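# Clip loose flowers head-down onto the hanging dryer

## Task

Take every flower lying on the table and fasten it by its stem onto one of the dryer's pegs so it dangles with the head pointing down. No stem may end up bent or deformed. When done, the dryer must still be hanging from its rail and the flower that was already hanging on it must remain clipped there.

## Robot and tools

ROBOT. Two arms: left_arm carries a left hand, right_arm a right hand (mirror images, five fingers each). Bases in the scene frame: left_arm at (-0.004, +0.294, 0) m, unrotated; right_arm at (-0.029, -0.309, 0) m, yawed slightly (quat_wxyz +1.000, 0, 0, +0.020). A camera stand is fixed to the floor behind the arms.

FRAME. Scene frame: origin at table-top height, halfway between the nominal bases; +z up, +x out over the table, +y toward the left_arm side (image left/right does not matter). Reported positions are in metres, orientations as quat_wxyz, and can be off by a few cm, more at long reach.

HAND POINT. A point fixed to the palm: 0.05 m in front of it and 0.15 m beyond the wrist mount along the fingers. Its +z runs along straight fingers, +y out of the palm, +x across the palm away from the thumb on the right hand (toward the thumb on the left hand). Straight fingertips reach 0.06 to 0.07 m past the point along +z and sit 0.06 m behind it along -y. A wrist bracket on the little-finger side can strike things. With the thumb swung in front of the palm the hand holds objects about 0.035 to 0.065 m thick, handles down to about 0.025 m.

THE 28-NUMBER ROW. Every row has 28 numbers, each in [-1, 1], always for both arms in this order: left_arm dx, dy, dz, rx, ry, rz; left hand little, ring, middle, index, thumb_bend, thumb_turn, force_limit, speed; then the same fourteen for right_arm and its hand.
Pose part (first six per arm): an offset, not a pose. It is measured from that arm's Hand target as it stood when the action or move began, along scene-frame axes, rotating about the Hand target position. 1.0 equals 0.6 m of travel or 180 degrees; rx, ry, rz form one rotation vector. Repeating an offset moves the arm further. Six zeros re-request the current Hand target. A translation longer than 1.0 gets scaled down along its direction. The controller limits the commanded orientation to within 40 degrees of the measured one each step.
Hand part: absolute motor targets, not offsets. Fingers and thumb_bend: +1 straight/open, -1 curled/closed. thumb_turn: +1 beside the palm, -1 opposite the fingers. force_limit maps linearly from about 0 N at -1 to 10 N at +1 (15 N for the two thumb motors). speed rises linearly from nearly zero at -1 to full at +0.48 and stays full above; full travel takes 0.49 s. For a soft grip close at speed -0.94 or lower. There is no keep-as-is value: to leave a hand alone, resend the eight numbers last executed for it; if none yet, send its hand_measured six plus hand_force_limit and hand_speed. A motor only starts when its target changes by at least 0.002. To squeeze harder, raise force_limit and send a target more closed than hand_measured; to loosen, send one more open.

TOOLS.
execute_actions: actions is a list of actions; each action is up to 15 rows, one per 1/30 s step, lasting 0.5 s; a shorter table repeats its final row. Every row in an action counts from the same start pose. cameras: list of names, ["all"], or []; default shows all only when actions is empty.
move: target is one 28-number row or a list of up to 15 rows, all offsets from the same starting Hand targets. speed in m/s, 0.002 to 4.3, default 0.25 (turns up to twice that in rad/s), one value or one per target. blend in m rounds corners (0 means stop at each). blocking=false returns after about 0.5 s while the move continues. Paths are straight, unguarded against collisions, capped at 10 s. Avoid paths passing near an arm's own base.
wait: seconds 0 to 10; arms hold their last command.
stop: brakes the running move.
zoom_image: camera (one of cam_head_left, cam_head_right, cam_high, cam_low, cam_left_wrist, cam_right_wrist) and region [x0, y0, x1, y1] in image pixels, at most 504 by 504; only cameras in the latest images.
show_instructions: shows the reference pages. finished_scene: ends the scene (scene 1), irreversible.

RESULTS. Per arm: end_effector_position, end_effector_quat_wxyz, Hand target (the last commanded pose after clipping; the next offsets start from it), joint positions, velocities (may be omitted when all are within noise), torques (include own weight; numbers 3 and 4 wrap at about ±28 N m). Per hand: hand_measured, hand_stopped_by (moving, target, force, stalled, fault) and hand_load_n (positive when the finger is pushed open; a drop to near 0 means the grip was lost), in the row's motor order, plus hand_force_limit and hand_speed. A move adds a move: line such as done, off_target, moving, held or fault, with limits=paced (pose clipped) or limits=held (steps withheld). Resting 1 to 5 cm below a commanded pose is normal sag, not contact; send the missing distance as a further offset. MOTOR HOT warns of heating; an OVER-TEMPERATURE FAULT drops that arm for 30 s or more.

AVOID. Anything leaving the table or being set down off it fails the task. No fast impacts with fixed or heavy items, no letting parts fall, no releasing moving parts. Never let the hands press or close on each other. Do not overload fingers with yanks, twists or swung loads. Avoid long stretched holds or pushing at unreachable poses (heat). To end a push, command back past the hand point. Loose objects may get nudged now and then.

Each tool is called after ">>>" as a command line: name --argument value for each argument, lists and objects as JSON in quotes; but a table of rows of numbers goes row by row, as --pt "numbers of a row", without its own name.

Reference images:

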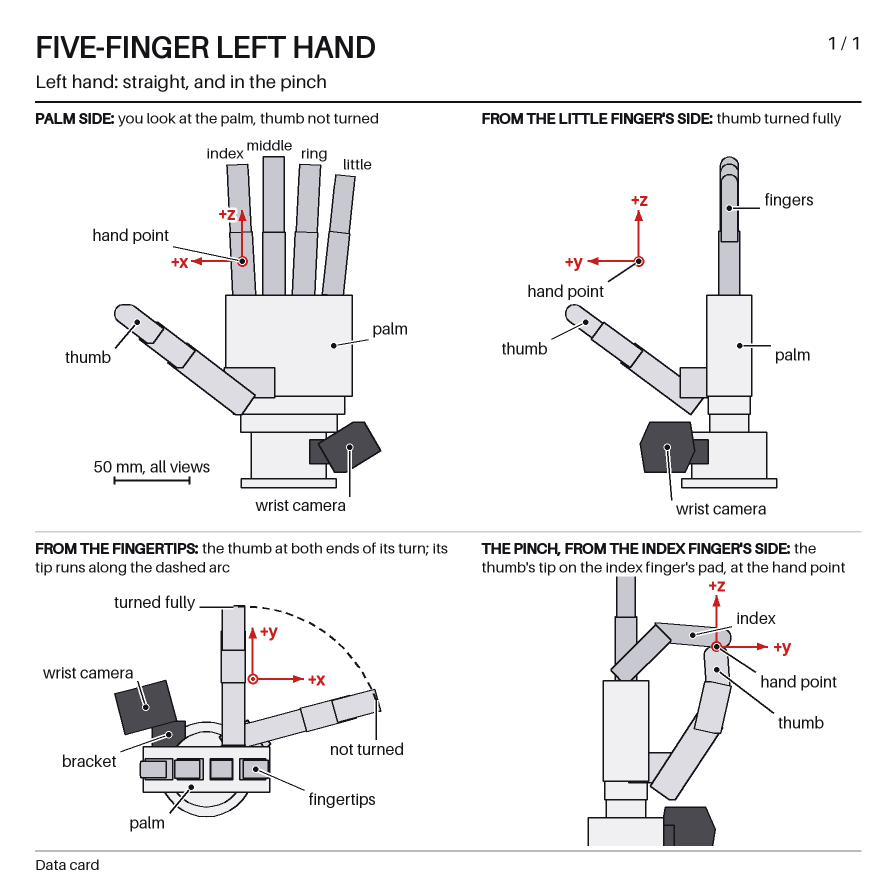

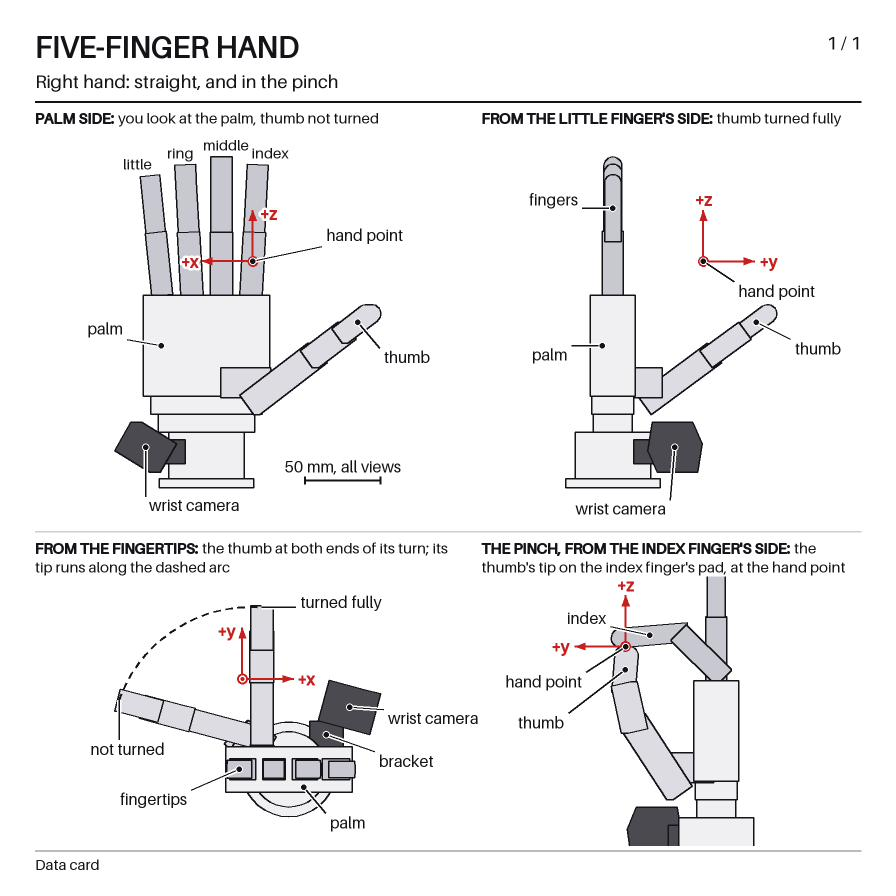

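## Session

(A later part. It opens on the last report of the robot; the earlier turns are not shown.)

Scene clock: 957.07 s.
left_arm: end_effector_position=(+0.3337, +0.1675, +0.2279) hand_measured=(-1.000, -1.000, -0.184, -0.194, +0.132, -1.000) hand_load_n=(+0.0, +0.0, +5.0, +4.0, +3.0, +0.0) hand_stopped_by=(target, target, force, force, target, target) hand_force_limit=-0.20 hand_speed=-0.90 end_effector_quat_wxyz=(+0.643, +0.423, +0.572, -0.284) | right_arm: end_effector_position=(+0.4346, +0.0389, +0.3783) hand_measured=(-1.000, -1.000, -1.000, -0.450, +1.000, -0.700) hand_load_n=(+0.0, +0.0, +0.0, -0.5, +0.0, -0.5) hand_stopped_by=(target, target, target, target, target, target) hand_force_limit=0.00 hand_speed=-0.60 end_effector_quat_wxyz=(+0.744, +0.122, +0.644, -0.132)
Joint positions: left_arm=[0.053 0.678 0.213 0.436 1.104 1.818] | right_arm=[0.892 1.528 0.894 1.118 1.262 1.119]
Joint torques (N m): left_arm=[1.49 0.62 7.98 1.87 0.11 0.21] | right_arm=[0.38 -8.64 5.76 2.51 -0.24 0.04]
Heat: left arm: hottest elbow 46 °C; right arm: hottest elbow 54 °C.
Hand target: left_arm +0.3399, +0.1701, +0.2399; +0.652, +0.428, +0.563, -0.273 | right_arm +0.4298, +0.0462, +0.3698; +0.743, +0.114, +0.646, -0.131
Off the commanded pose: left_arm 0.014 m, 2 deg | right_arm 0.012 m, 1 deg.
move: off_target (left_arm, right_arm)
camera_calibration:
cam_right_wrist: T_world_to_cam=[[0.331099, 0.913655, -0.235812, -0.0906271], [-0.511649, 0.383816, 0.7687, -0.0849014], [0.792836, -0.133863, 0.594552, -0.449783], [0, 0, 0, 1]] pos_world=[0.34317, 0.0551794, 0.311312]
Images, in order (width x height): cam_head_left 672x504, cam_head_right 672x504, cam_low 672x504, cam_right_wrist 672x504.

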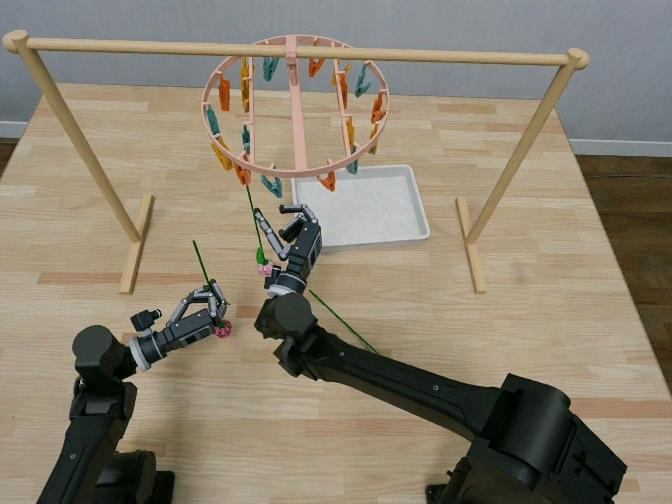

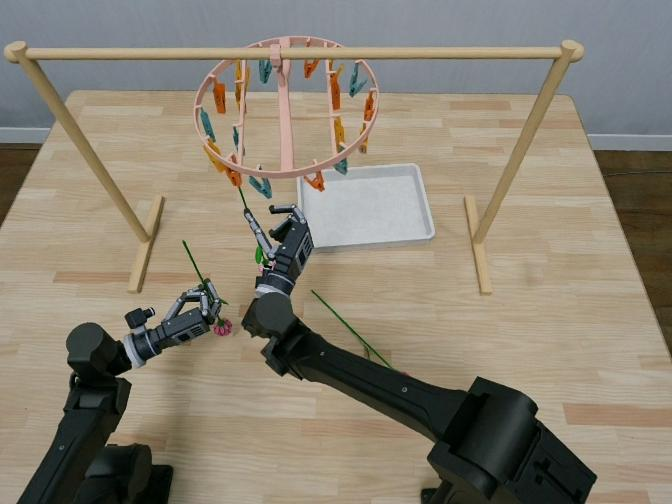

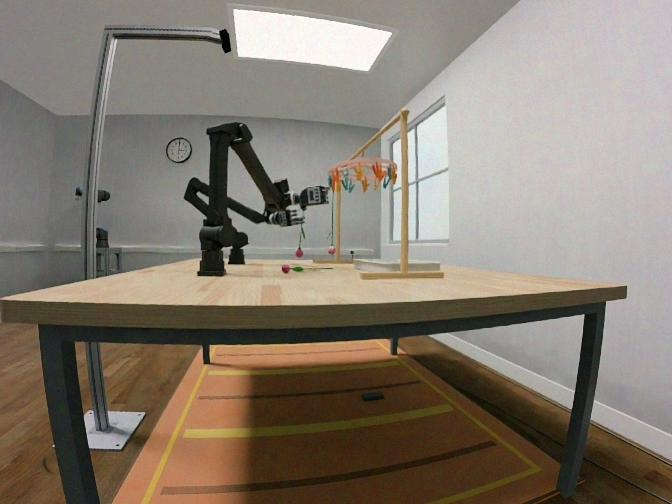

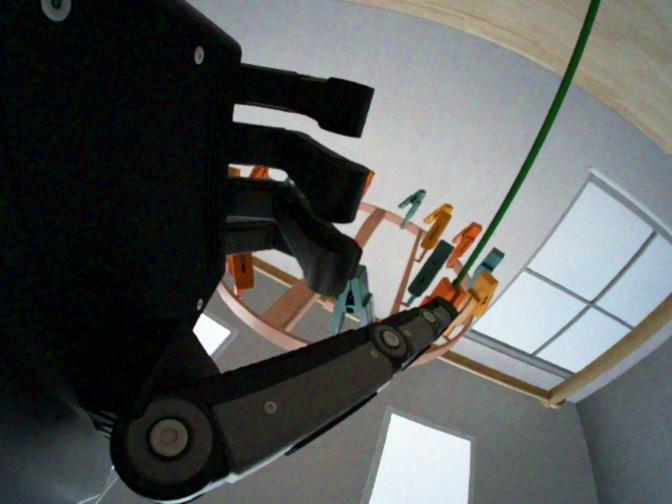

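>>> move --target '[0,0,0,0,0,0,-1,-1,-0.5,-0.5,0.13,-1,-0.2,-0.9,0.0487,-0.027,0.003,0,0,0,-1,-1,-1,-0.35,1,-0.7,0,-0.6]' --cameras '["cam_head_left","cam_head_right","cam_right_wrist","cam_low"]' --speed 0.06

>>> zoom_image --camera "cam_head_left" --region '[230, 140, 330, 240]'

>>> zoom_image --camera "cam_head_right" --region '[220, 140, 320, 240]'

>>> zoom_image --camera "cam_low" --region '[300, 155, 350, 205]'

>>> zoom_image --camera "cam_right_wrist" --region '[280, 180, 480, 380]'

Scene clock: 976.17 s.
left_arm: end_effector_position=(+0.3337, +0.1675, +0.2279) hand_measured=(-1.000, -1.000, -0.184, -0.194, +0.132, -1.000) hand_load_n=(+0.0, -0.5, +5.0, +4.5, +3.5, -0.5) hand_stopped_by=(target, target, force, force, target, target) hand_force_limit=-0.20 hand_speed=-0.90 end_effector_quat_wxyz=(+0.643, +0.423, +0.572, -0.284) | right_arm: end_effector_position=(+0.4527, +0.0333, +0.3720) hand_measured=(-1.000, -1.000, -1.000, -0.350, +1.000, -0.700) hand_load_n=(+0.0, +0.0, +0.0, +0.0, +0.0, -0.5) hand_stopped_by=(target, target, target, target, target, target) hand_force_limit=0.00 hand_speed=-0.60 end_effector_quat_wxyz=(+0.744, +0.110, +0.646, -0.129)
Joint positions: left_arm=[0.053 0.678 0.213 0.436 1.104 1.818] | right_arm=[0.847 1.528 0.894 1.035 1.201 1.193]
Joint torques (N m): left_arm=[1.49 0.62 7.97 1.88 0.11 0.2] | right_arm=[-1.49 -8.82 7.16 1.29 -0.35 0.11]
Heat: left arm: hottest elbow 46 °C; right arm: hottest elbow 50 °C.
Hand target: left_arm +0.3399, +0.1701, +0.2399; +0.652, +0.428, +0.563, -0.273 | right_arm +0.4590, +0.0300, +0.3716; +0.743, +0.114, +0.646, -0.131
Off the commanded pose: left_arm 0.014 m, 2 deg | right_arm 0.007 m, 1 deg.
move: off_target (left_arm)
camera_calibration:
cam_right_wrist: T_world_to_cam=[[0.310878, 0.917359, -0.248612, -0.0792108], [-0.51629, 0.382608, 0.766196, -0.065627], [0.797997, -0.109837, 0.592567, -0.463456], [0, 0, 0, 1]] pos_world=[0.360579, 0.0468693, 0.305219]
Images, in order (width x height): cam_head_left 672x504, cam_head_right 672x504, cam_low 672x504, cam_right_wrist 672x504.

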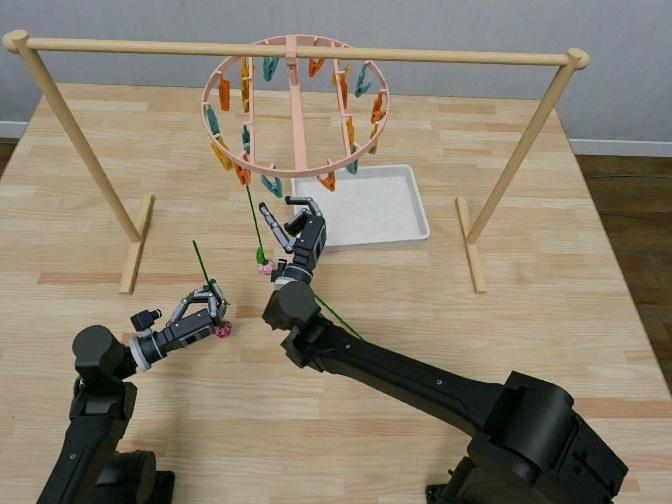

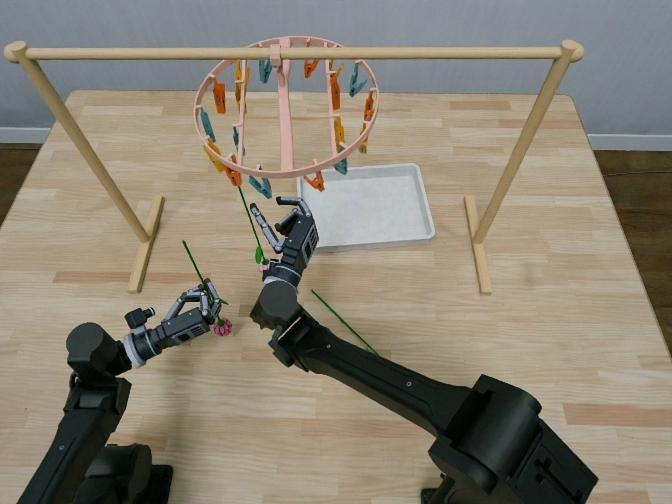

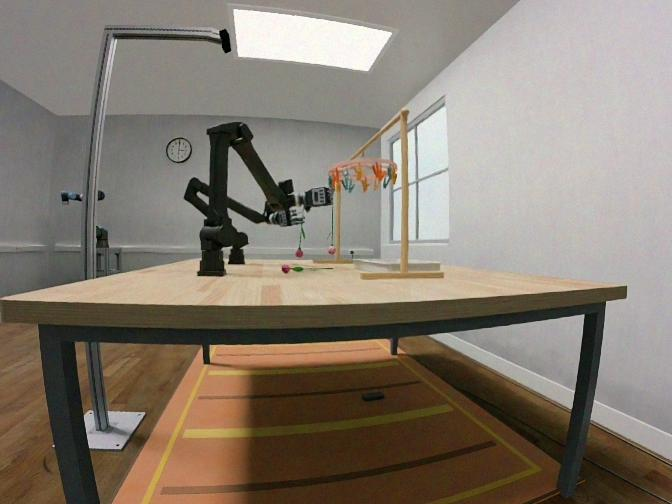

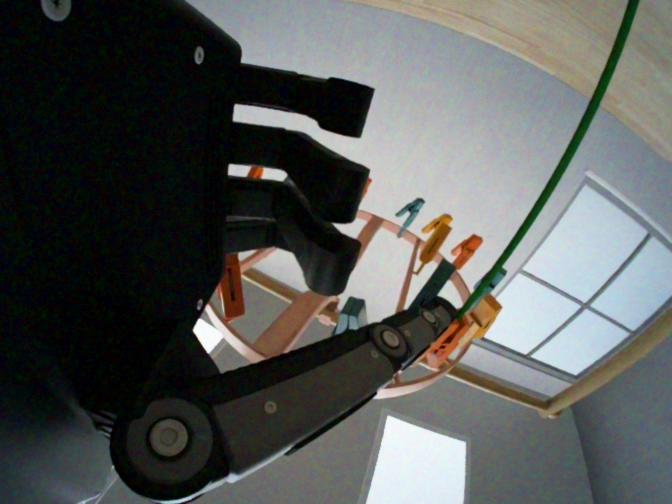

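Scaled by 5.040 from the camera's 672x504 image, which has a finer 960x720 frame.

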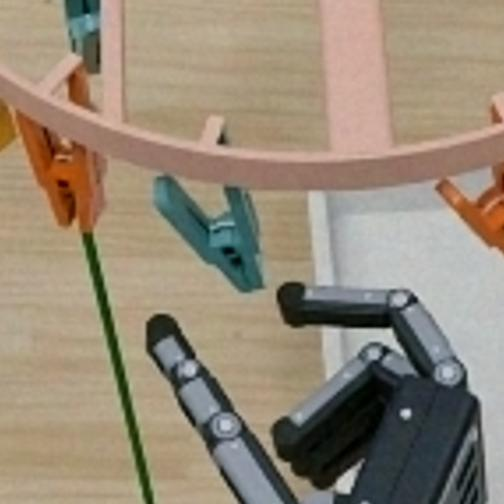

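Scaled by 5.040 from the camera's 672x504 image, which has a finer 960x720 frame.

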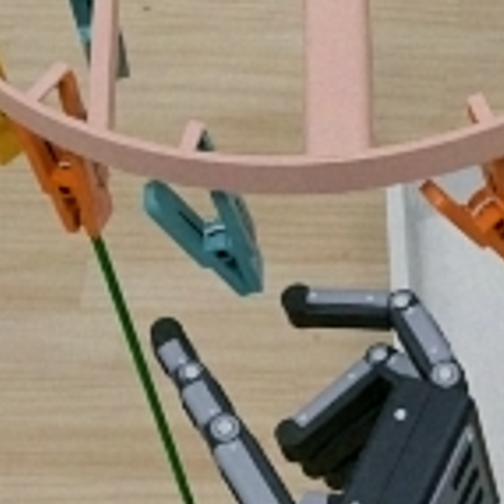

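Scaled by 10.080 from the camera's 672x504 image, which has a finer 960x720 frame.

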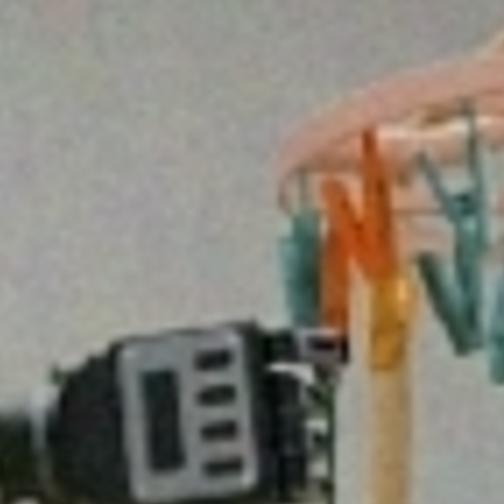

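Scaled by 2.520 from the camera's 672x504 image, which has a finer 960x720 frame.

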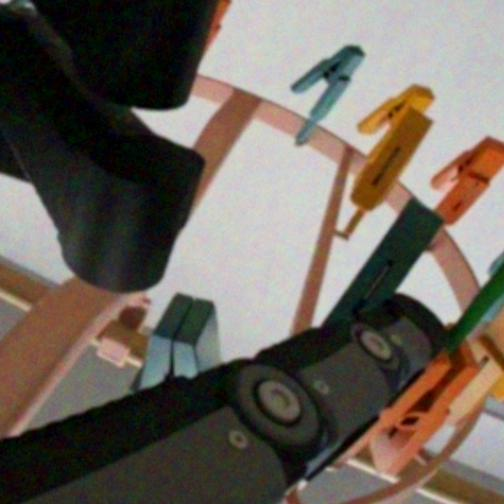

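>>> move --target '[0,0,0,0,0,0,-1,-1,-0.5,-0.5,0.13,-1,-0.2,-0.9,0.0,0.0,0.095,0,0,0,-1,-1,-1,-0.35,1,-0.7,0,-0.6]' --cameras '["cam_head_left","cam_head_right","cam_right_wrist","cam_low"]' --speed 0.05

>>> zoom_image --camera "cam_head_left" --region '[230, 140, 330, 240]'

>>> zoom_image --camera "cam_head_right" --region '[220, 140, 320, 240]'

>>> zoom_image --camera "cam_low" --region '[300, 155, 350, 205]'

>>> zoom_image --camera "cam_right_wrist" --region '[280, 180, 480, 380]'

Scene clock: 987.93 s.
left_arm: end_effector_position=(+0.3337, +0.1675, +0.2279) hand_measured=(-1.000, -1.000, -0.184, -0.194, +0.132, -1.000) hand_load_n=(+0.0, +0.0, +5.0, +4.0, +3.5, -0.5) hand_stopped_by=(target, target, force, force, target, target) hand_force_limit=-0.20 hand_speed=-0.90 end_effector_quat_wxyz=(+0.643, +0.423, +0.572, -0.284) | right_arm: end_effector_position=(+0.4521, +0.0325, +0.3875) hand_measured=(-1.000, -1.000, -1.000, -0.350, +1.000, -0.700) hand_load_n=(+0.0, +0.0, +0.0, +0.0, +0.0, +0.0) hand_stopped_by=(target, target, target, target, target, target) hand_force_limit=0.00 hand_speed=-0.60 end_effector_quat_wxyz=(+0.732, +0.086, +0.659, -0.149)
Joint positions: left_arm=[0.053 0.678 0.213 0.436 1.104 1.818] | right_arm=[0.847 1.463 0.914 0.876 1.201 1.193]
Joint torques (N m): left_arm=[1.55 0.62 7.97 1.88 0.11 0.21] | right_arm=[-1.49 -10.52 11.07 1.65 -0.18 0.07]
Heat: left arm: hottest elbow 46 °C; right arm: hottest elbow 48 °C.
Hand target: left_arm +0.3399, +0.1701, +0.2399; +0.652, +0.428, +0.563, -0.273 | right_arm +0.4590, +0.0300, +0.4288; +0.743, +0.114, +0.646, -0.131
Off the commanded pose: left_arm 0.014 m, 2 deg | right_arm 0.042 m, 4 deg.
move: off_target (left_arm, right_arm)
camera_calibration:
cam_right_wrist: T_world_to_cam=[[0.297715, 0.901286, -0.314723, -0.0422864], [-0.480545, 0.426342, 0.76636, -0.0951931], [0.824889, -0.0769181, 0.560037, -0.472886], [0, 0, 0, 1]] pos_world=[0.356923, 0.0423234, 0.324478]
Images, in order (width x height): cam_head_left 672x504, cam_head_right 672x504, cam_low 672x504, cam_right_wrist 672x504.

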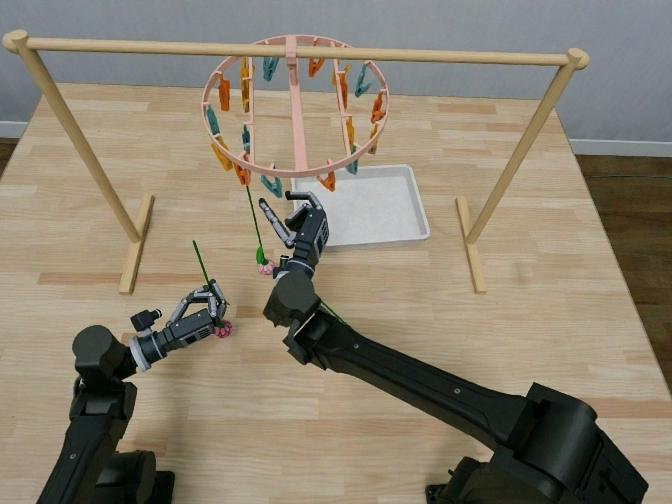

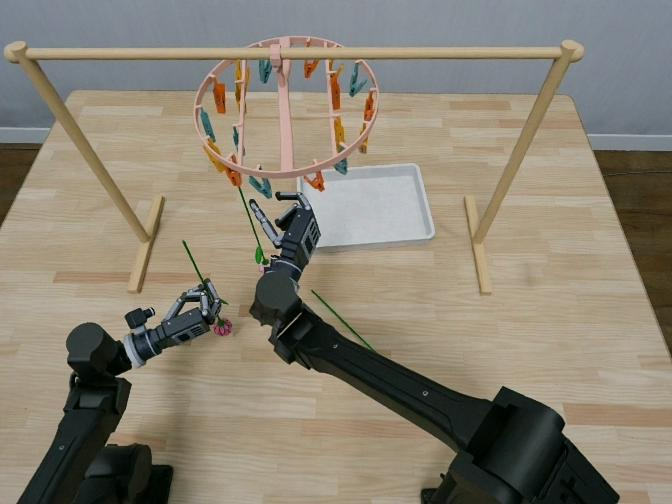

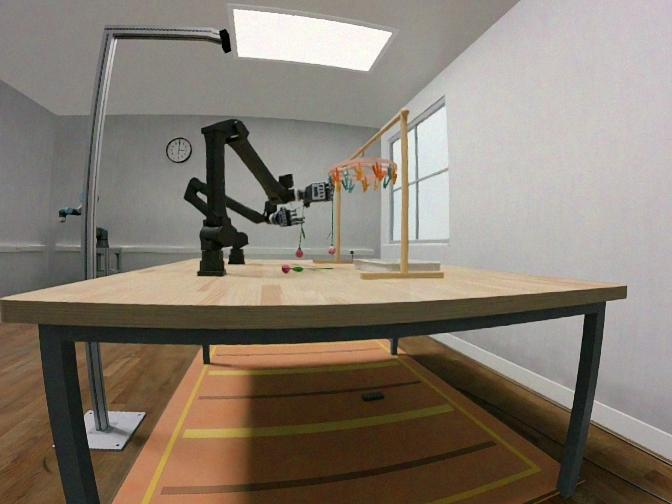

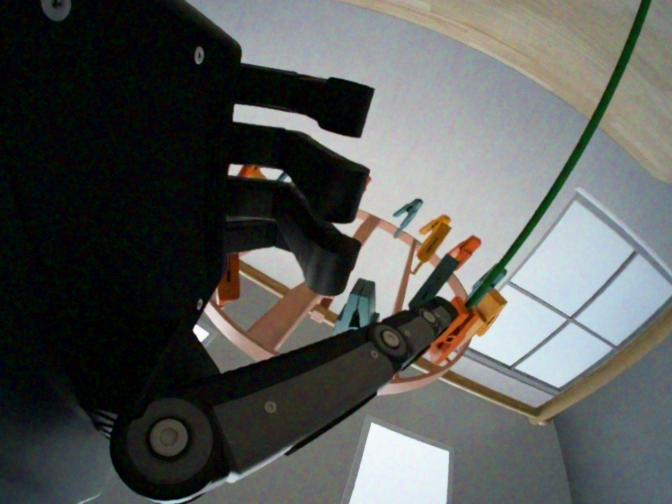

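Scaled by 5.040 from the camera's 672x504 image, which has a finer 960x720 frame.

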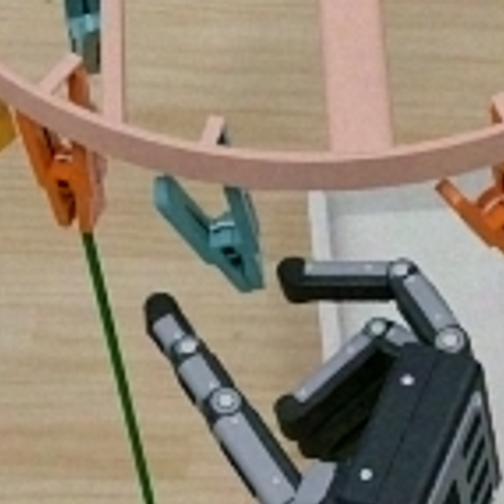

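Scaled by 5.040 from the camera's 672x504 image, which has a finer 960x720 frame.

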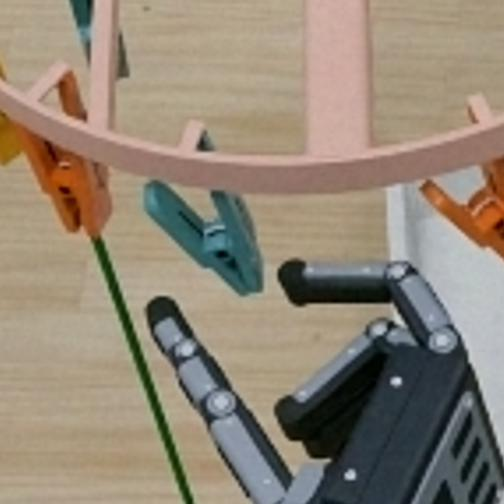

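Scaled by 10.080 from the camera's 672x504 image, which has a finer 960x720 frame.

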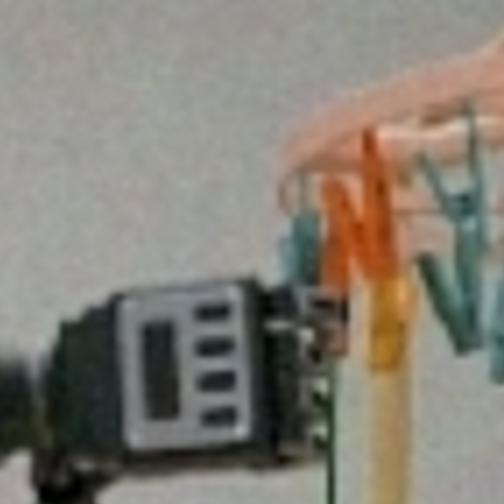

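Scaled by 2.520 from the camera's 672x504 image, which has a finer 960x720 frame.

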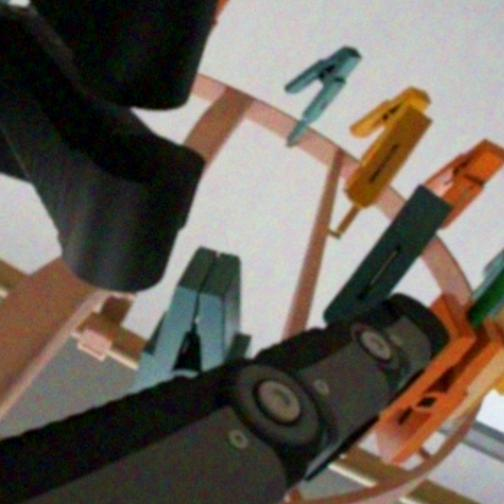

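>>> move --target '[0,0,0,0,0,0,-1,-1,-0.5,-0.5,0.13,-1,-0.2,-0.9,0.0,0.003,0.055,0,0,0,-1,-1,-1,-0.35,1,-0.7,0,-0.6]' --cameras '["cam_head_left","cam_head_right","cam_right_wrist","cam_low"]' --speed 0.05

>>> zoom_image --camera "cam_head_left" --region '[230, 140, 330, 240]'

>>> zoom_image --camera "cam_head_right" --region '[220, 140, 320, 240]'

>>> zoom_image --camera "cam_low" --region '[300, 155, 350, 205]'

>>> zoom_image --camera "cam_right_wrist" --region '[280, 180, 480, 380]'

Scene clock: 996.80 s.
left_arm: end_effector_position=(+0.3337, +0.1675, +0.2279) hand_measured=(-1.000, -1.000, -0.184, -0.194, +0.132, -1.000) hand_load_n=(+0.0, +0.0, +5.0, +4.5, +3.0, +0.0) hand_stopped_by=(target, target, force, force, target, target) hand_force_limit=-0.20 hand_speed=-0.90 end_effector_quat_wxyz=(+0.643, +0.423, +0.572, -0.284) | right_arm: end_effector_position=(+0.4542, +0.0351, +0.4175) hand_measured=(-1.000, -1.000, -1.000, -0.350, +1.000, -0.700) hand_load_n=(+0.0, +0.0, +0.0, +0.0, +0.0, +0.0) hand_stopped_by=(target, target, target, target, target, target) hand_force_limit=0.00 hand_speed=-0.60 end_effector_quat_wxyz=(+0.732, +0.086, +0.659, -0.150)
Joint positions: left_arm=[0.053 0.678 0.213 0.436 1.104 1.818] | right_arm=[0.847 1.429 0.969 0.786 1.201 1.193]
Joint torques (N m): left_arm=[1.49 0.56 7.97 1.88 0.11 0.21] | right_arm=[-1.38 -10.34 11.66 1.54 -0.11 0.05]
Heat: left arm: hottest elbow 46 °C; right arm: hottest elbow 50 °C.
Hand target: left_arm +0.3399, +0.1701, +0.2399; +0.652, +0.428, +0.563, -0.273 | right_arm +0.4590, +0.0317, +0.4617; +0.743, +0.114, +0.646, -0.131
Off the commanded pose: left_arm 0.014 m, 2 deg | right_arm 0.045 m, 4 deg.
move: off_target (left_arm, right_arm)
camera_calibration:
cam_right_wrist: T_world_to_cam=[[0.297393, 0.900914, -0.316087, -0.0351666], [-0.479832, 0.427251, 0.766301, -0.118637], [0.82542, -0.0762235, 0.559349, -0.491255], [0, 0, 0, 1]] pos_world=[0.359024, 0.0449246, 0.354579]
Images, in order (width x height): cam_head_left 672x504, cam_head_right 672x504, cam_low 672x504, cam_right_wrist 672x504.

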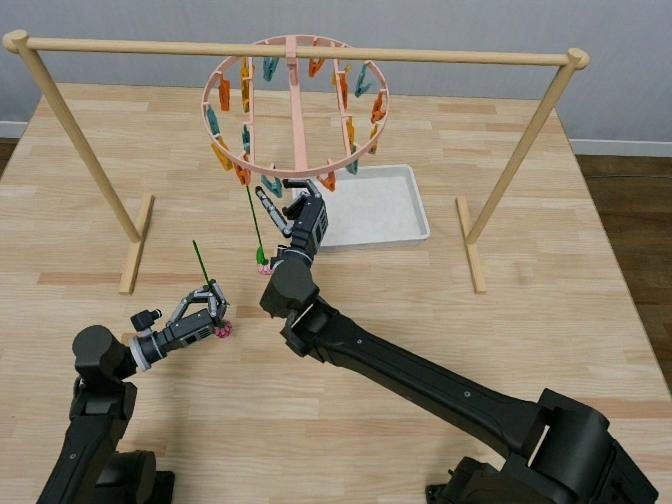

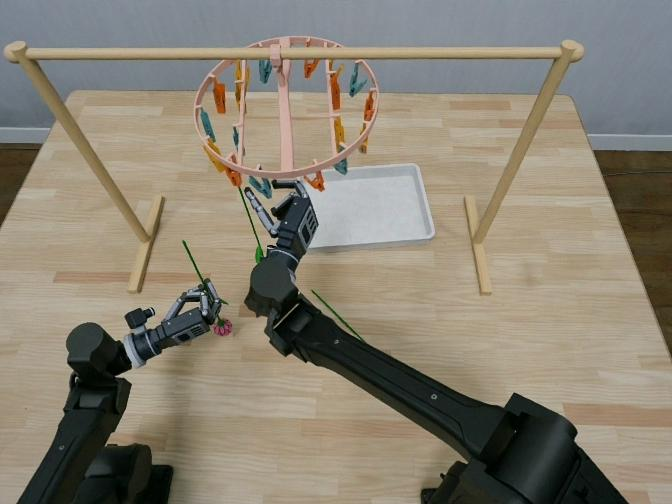

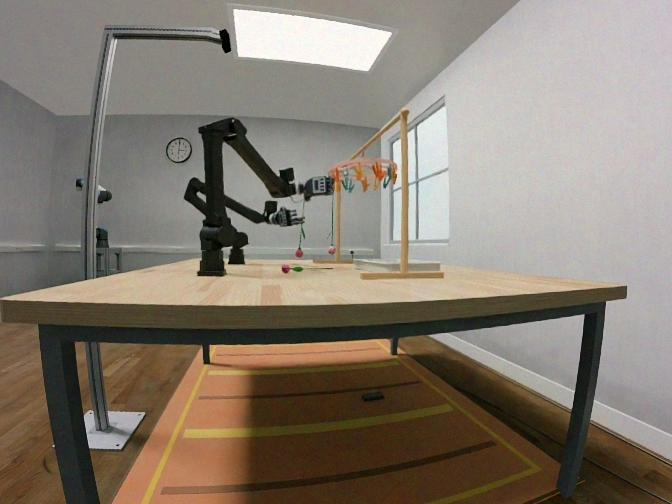

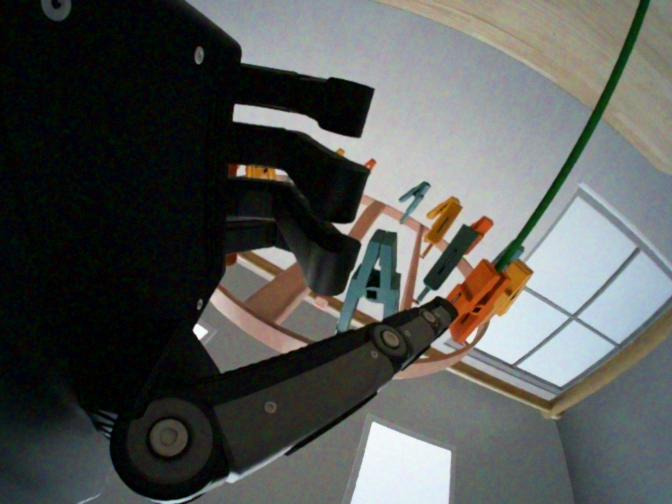

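Scaled by 5.040 from the camera's 672x504 image, which has a finer 960x720 frame.

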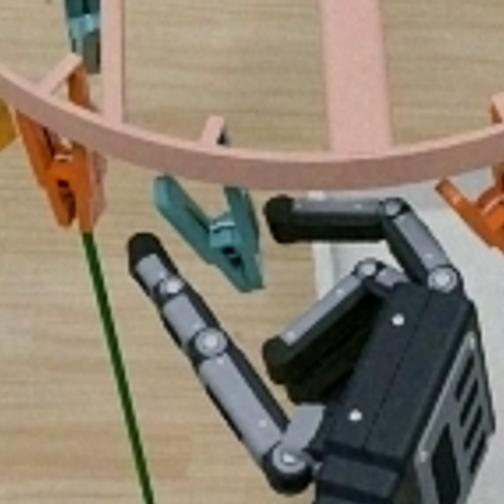

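Scaled by 5.040 from the camera's 672x504 image, which has a finer 960x720 frame.

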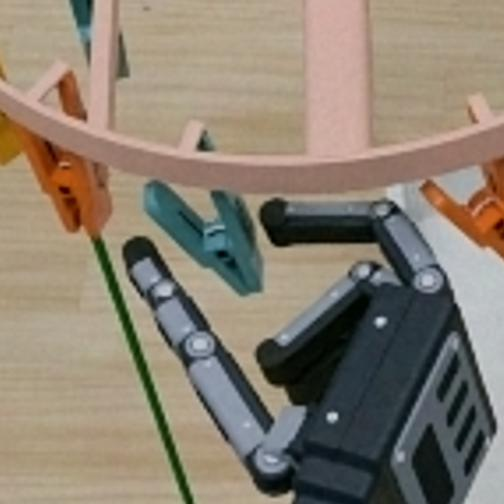

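Scaled by 10.080 from the camera's 672x504 image, which has a finer 960x720 frame.

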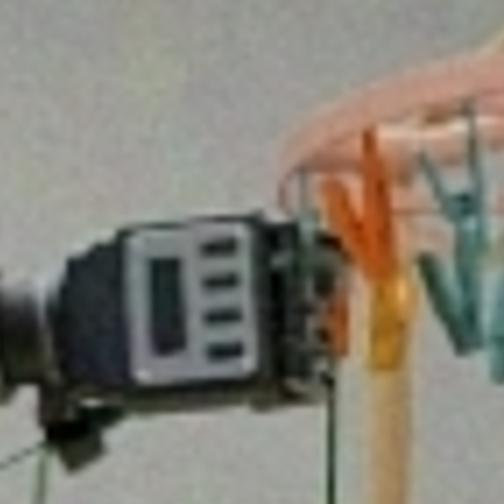

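Scaled by 2.520 from the camera's 672x504 image, which has a finer 960x720 frame.

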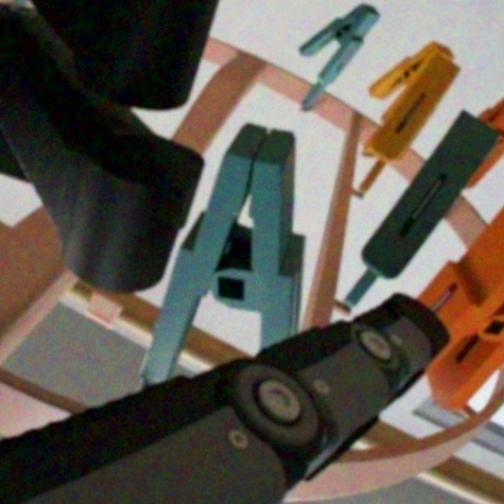

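>>> move --target '[0,0,0,0,0,0,-1,-1,-0.5,-0.5,0.13,-1,-0.2,-0.9,-0.003,0.0,0.0375,0,0,0,-1,-1,-1,-0.35,1,-0.7,0,-0.6]' --cameras '["cam_head_left","cam_head_right","cam_right_wrist","cam_low"]' --speed 0.05

>>> zoom_image --camera "cam_head_left" --region '[230, 140, 330, 240]'

>>> zoom_image --camera "cam_head_right" --region '[220, 140, 320, 240]'

>>> zoom_image --camera "cam_low" --region '[300, 155, 350, 205]'

>>> zoom_image --camera "cam_right_wrist" --region '[280, 180, 480, 380]'

Scene clock: 1005.00 s.
left_arm: end_effector_position=(+0.3337, +0.1675, +0.2279) hand_measured=(-1.000, -1.000, -0.184, -0.194, +0.132, -1.000) hand_load_n=(+0.0, +0.0, +5.0, +4.0, +3.0, +0.0) hand_stopped_by=(target, target, force, force, target, target) hand_force_limit=-0.20 hand_speed=-0.90 end_effector_quat_wxyz=(+0.643, +0.423, +0.572, -0.284) | right_arm: end_effector_position=(+0.4542, +0.0348, +0.4403) hand_measured=(-1.000, -1.000, -1.000, -0.350, +1.000, -0.700) hand_load_n=(+0.0, +0.0, +0.0, +0.0, +0.0, +0.0) hand_stopped_by=(target, target, target, target, target, target) hand_force_limit=0.00 hand_speed=-0.60 end_effector_quat_wxyz=(+0.732, +0.087, +0.659, -0.149)
Joint positions: left_arm=[0.053 0.678 0.213 0.436 1.104 1.818] | right_arm=[0.847 1.403 1.006 0.727 1.202 1.193]
Joint torques (N m): left_arm=[1.49 0.62 7.97 1.89 0.12 0.21] | right_arm=[-1.32 -10.4 12.1 1.58 -0.09 0.03]
Heat: left arm: hottest elbow 46 °C; right arm: hottest elbow 51 °C.
Hand target: left_arm +0.3399, +0.1701, +0.2399; +0.652, +0.428, +0.563, -0.273 | right_arm +0.4573, +0.0319, +0.4841; +0.743, +0.114, +0.646, -0.131
Off the commanded pose: left_arm 0.014 m, 2 deg | right_arm 0.044 m, 4 deg.
move: off_target (left_arm, right_arm)
camera_calibration:
cam_right_wrist: T_world_to_cam=[[0.298988, 0.901634, -0.312509, -0.0300059], [-0.481002, 0.425239, 0.766687, -0.13554], [0.824162, -0.0789126, 0.560829, -0.503961], [0, 0, 0, 1]] pos_world=[0.359122, 0.0449224, 0.377176]
Images, in order (width x height): cam_head_left 672x504, cam_head_right 672x504, cam_low 672x504, cam_right_wrist 672x504.

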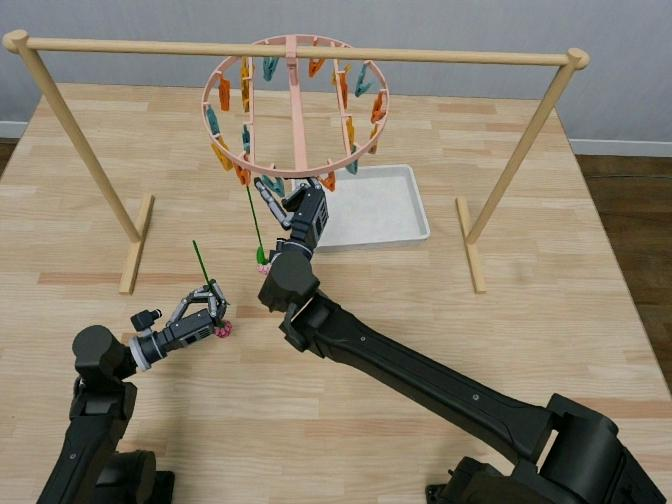

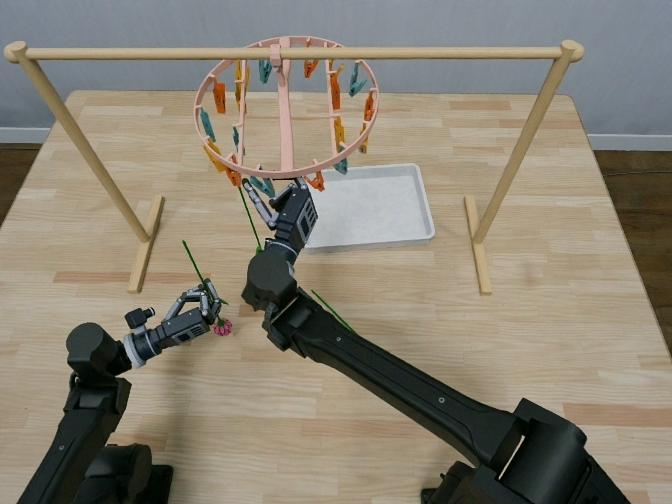

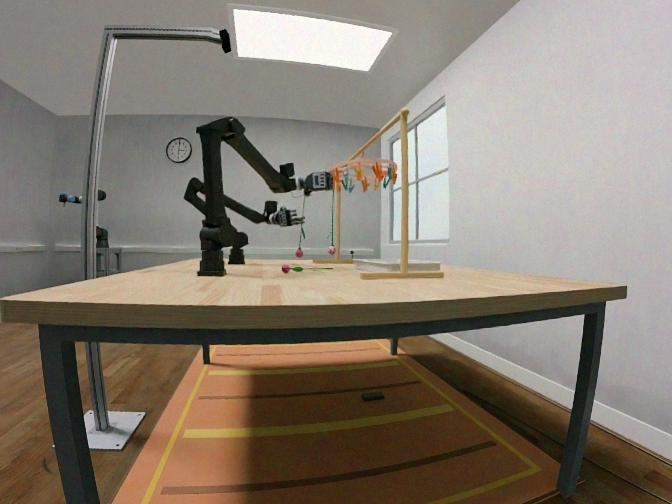

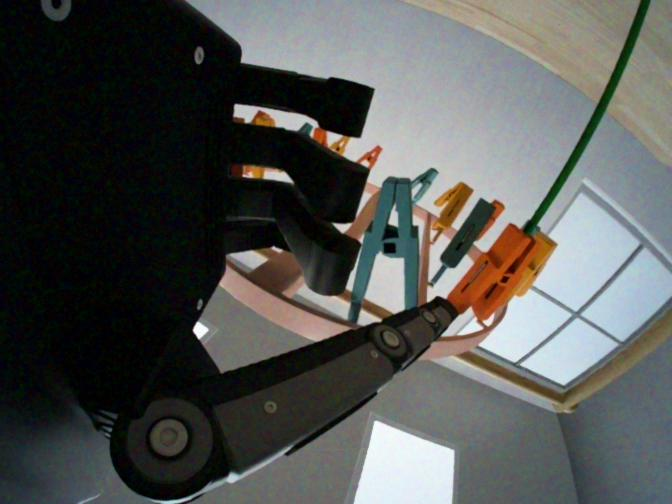

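Scaled by 5.040 from the camera's 672x504 image, which has a finer 960x720 frame.

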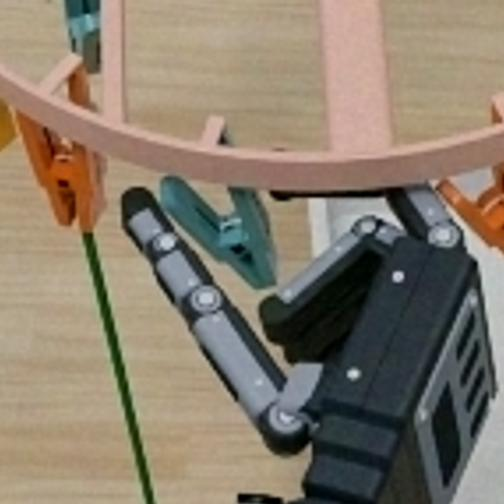

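Scaled by 5.040 from the camera's 672x504 image, which has a finer 960x720 frame.

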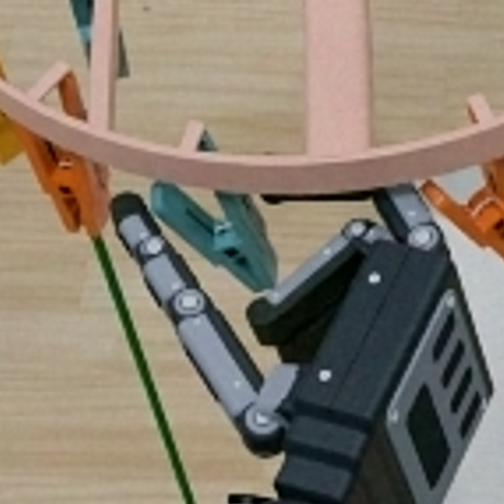

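Scaled by 10.080 from the camera's 672x504 image, which has a finer 960x720 frame.

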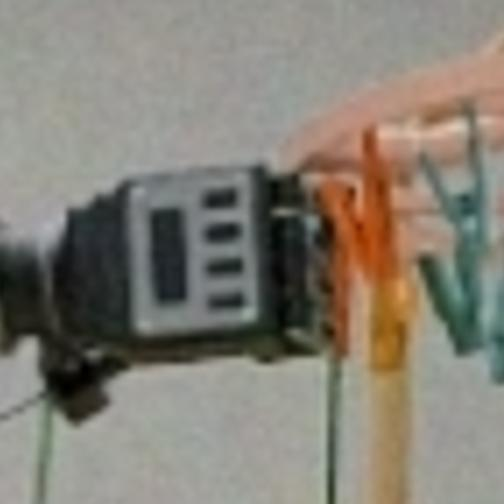

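Scaled by 2.520 from the camera's 672x504 image, which has a finer 960x720 frame.

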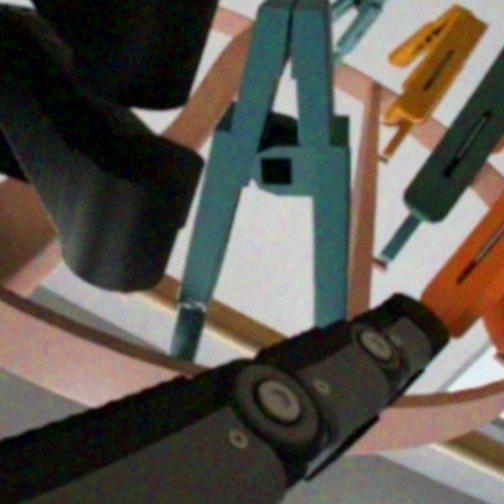

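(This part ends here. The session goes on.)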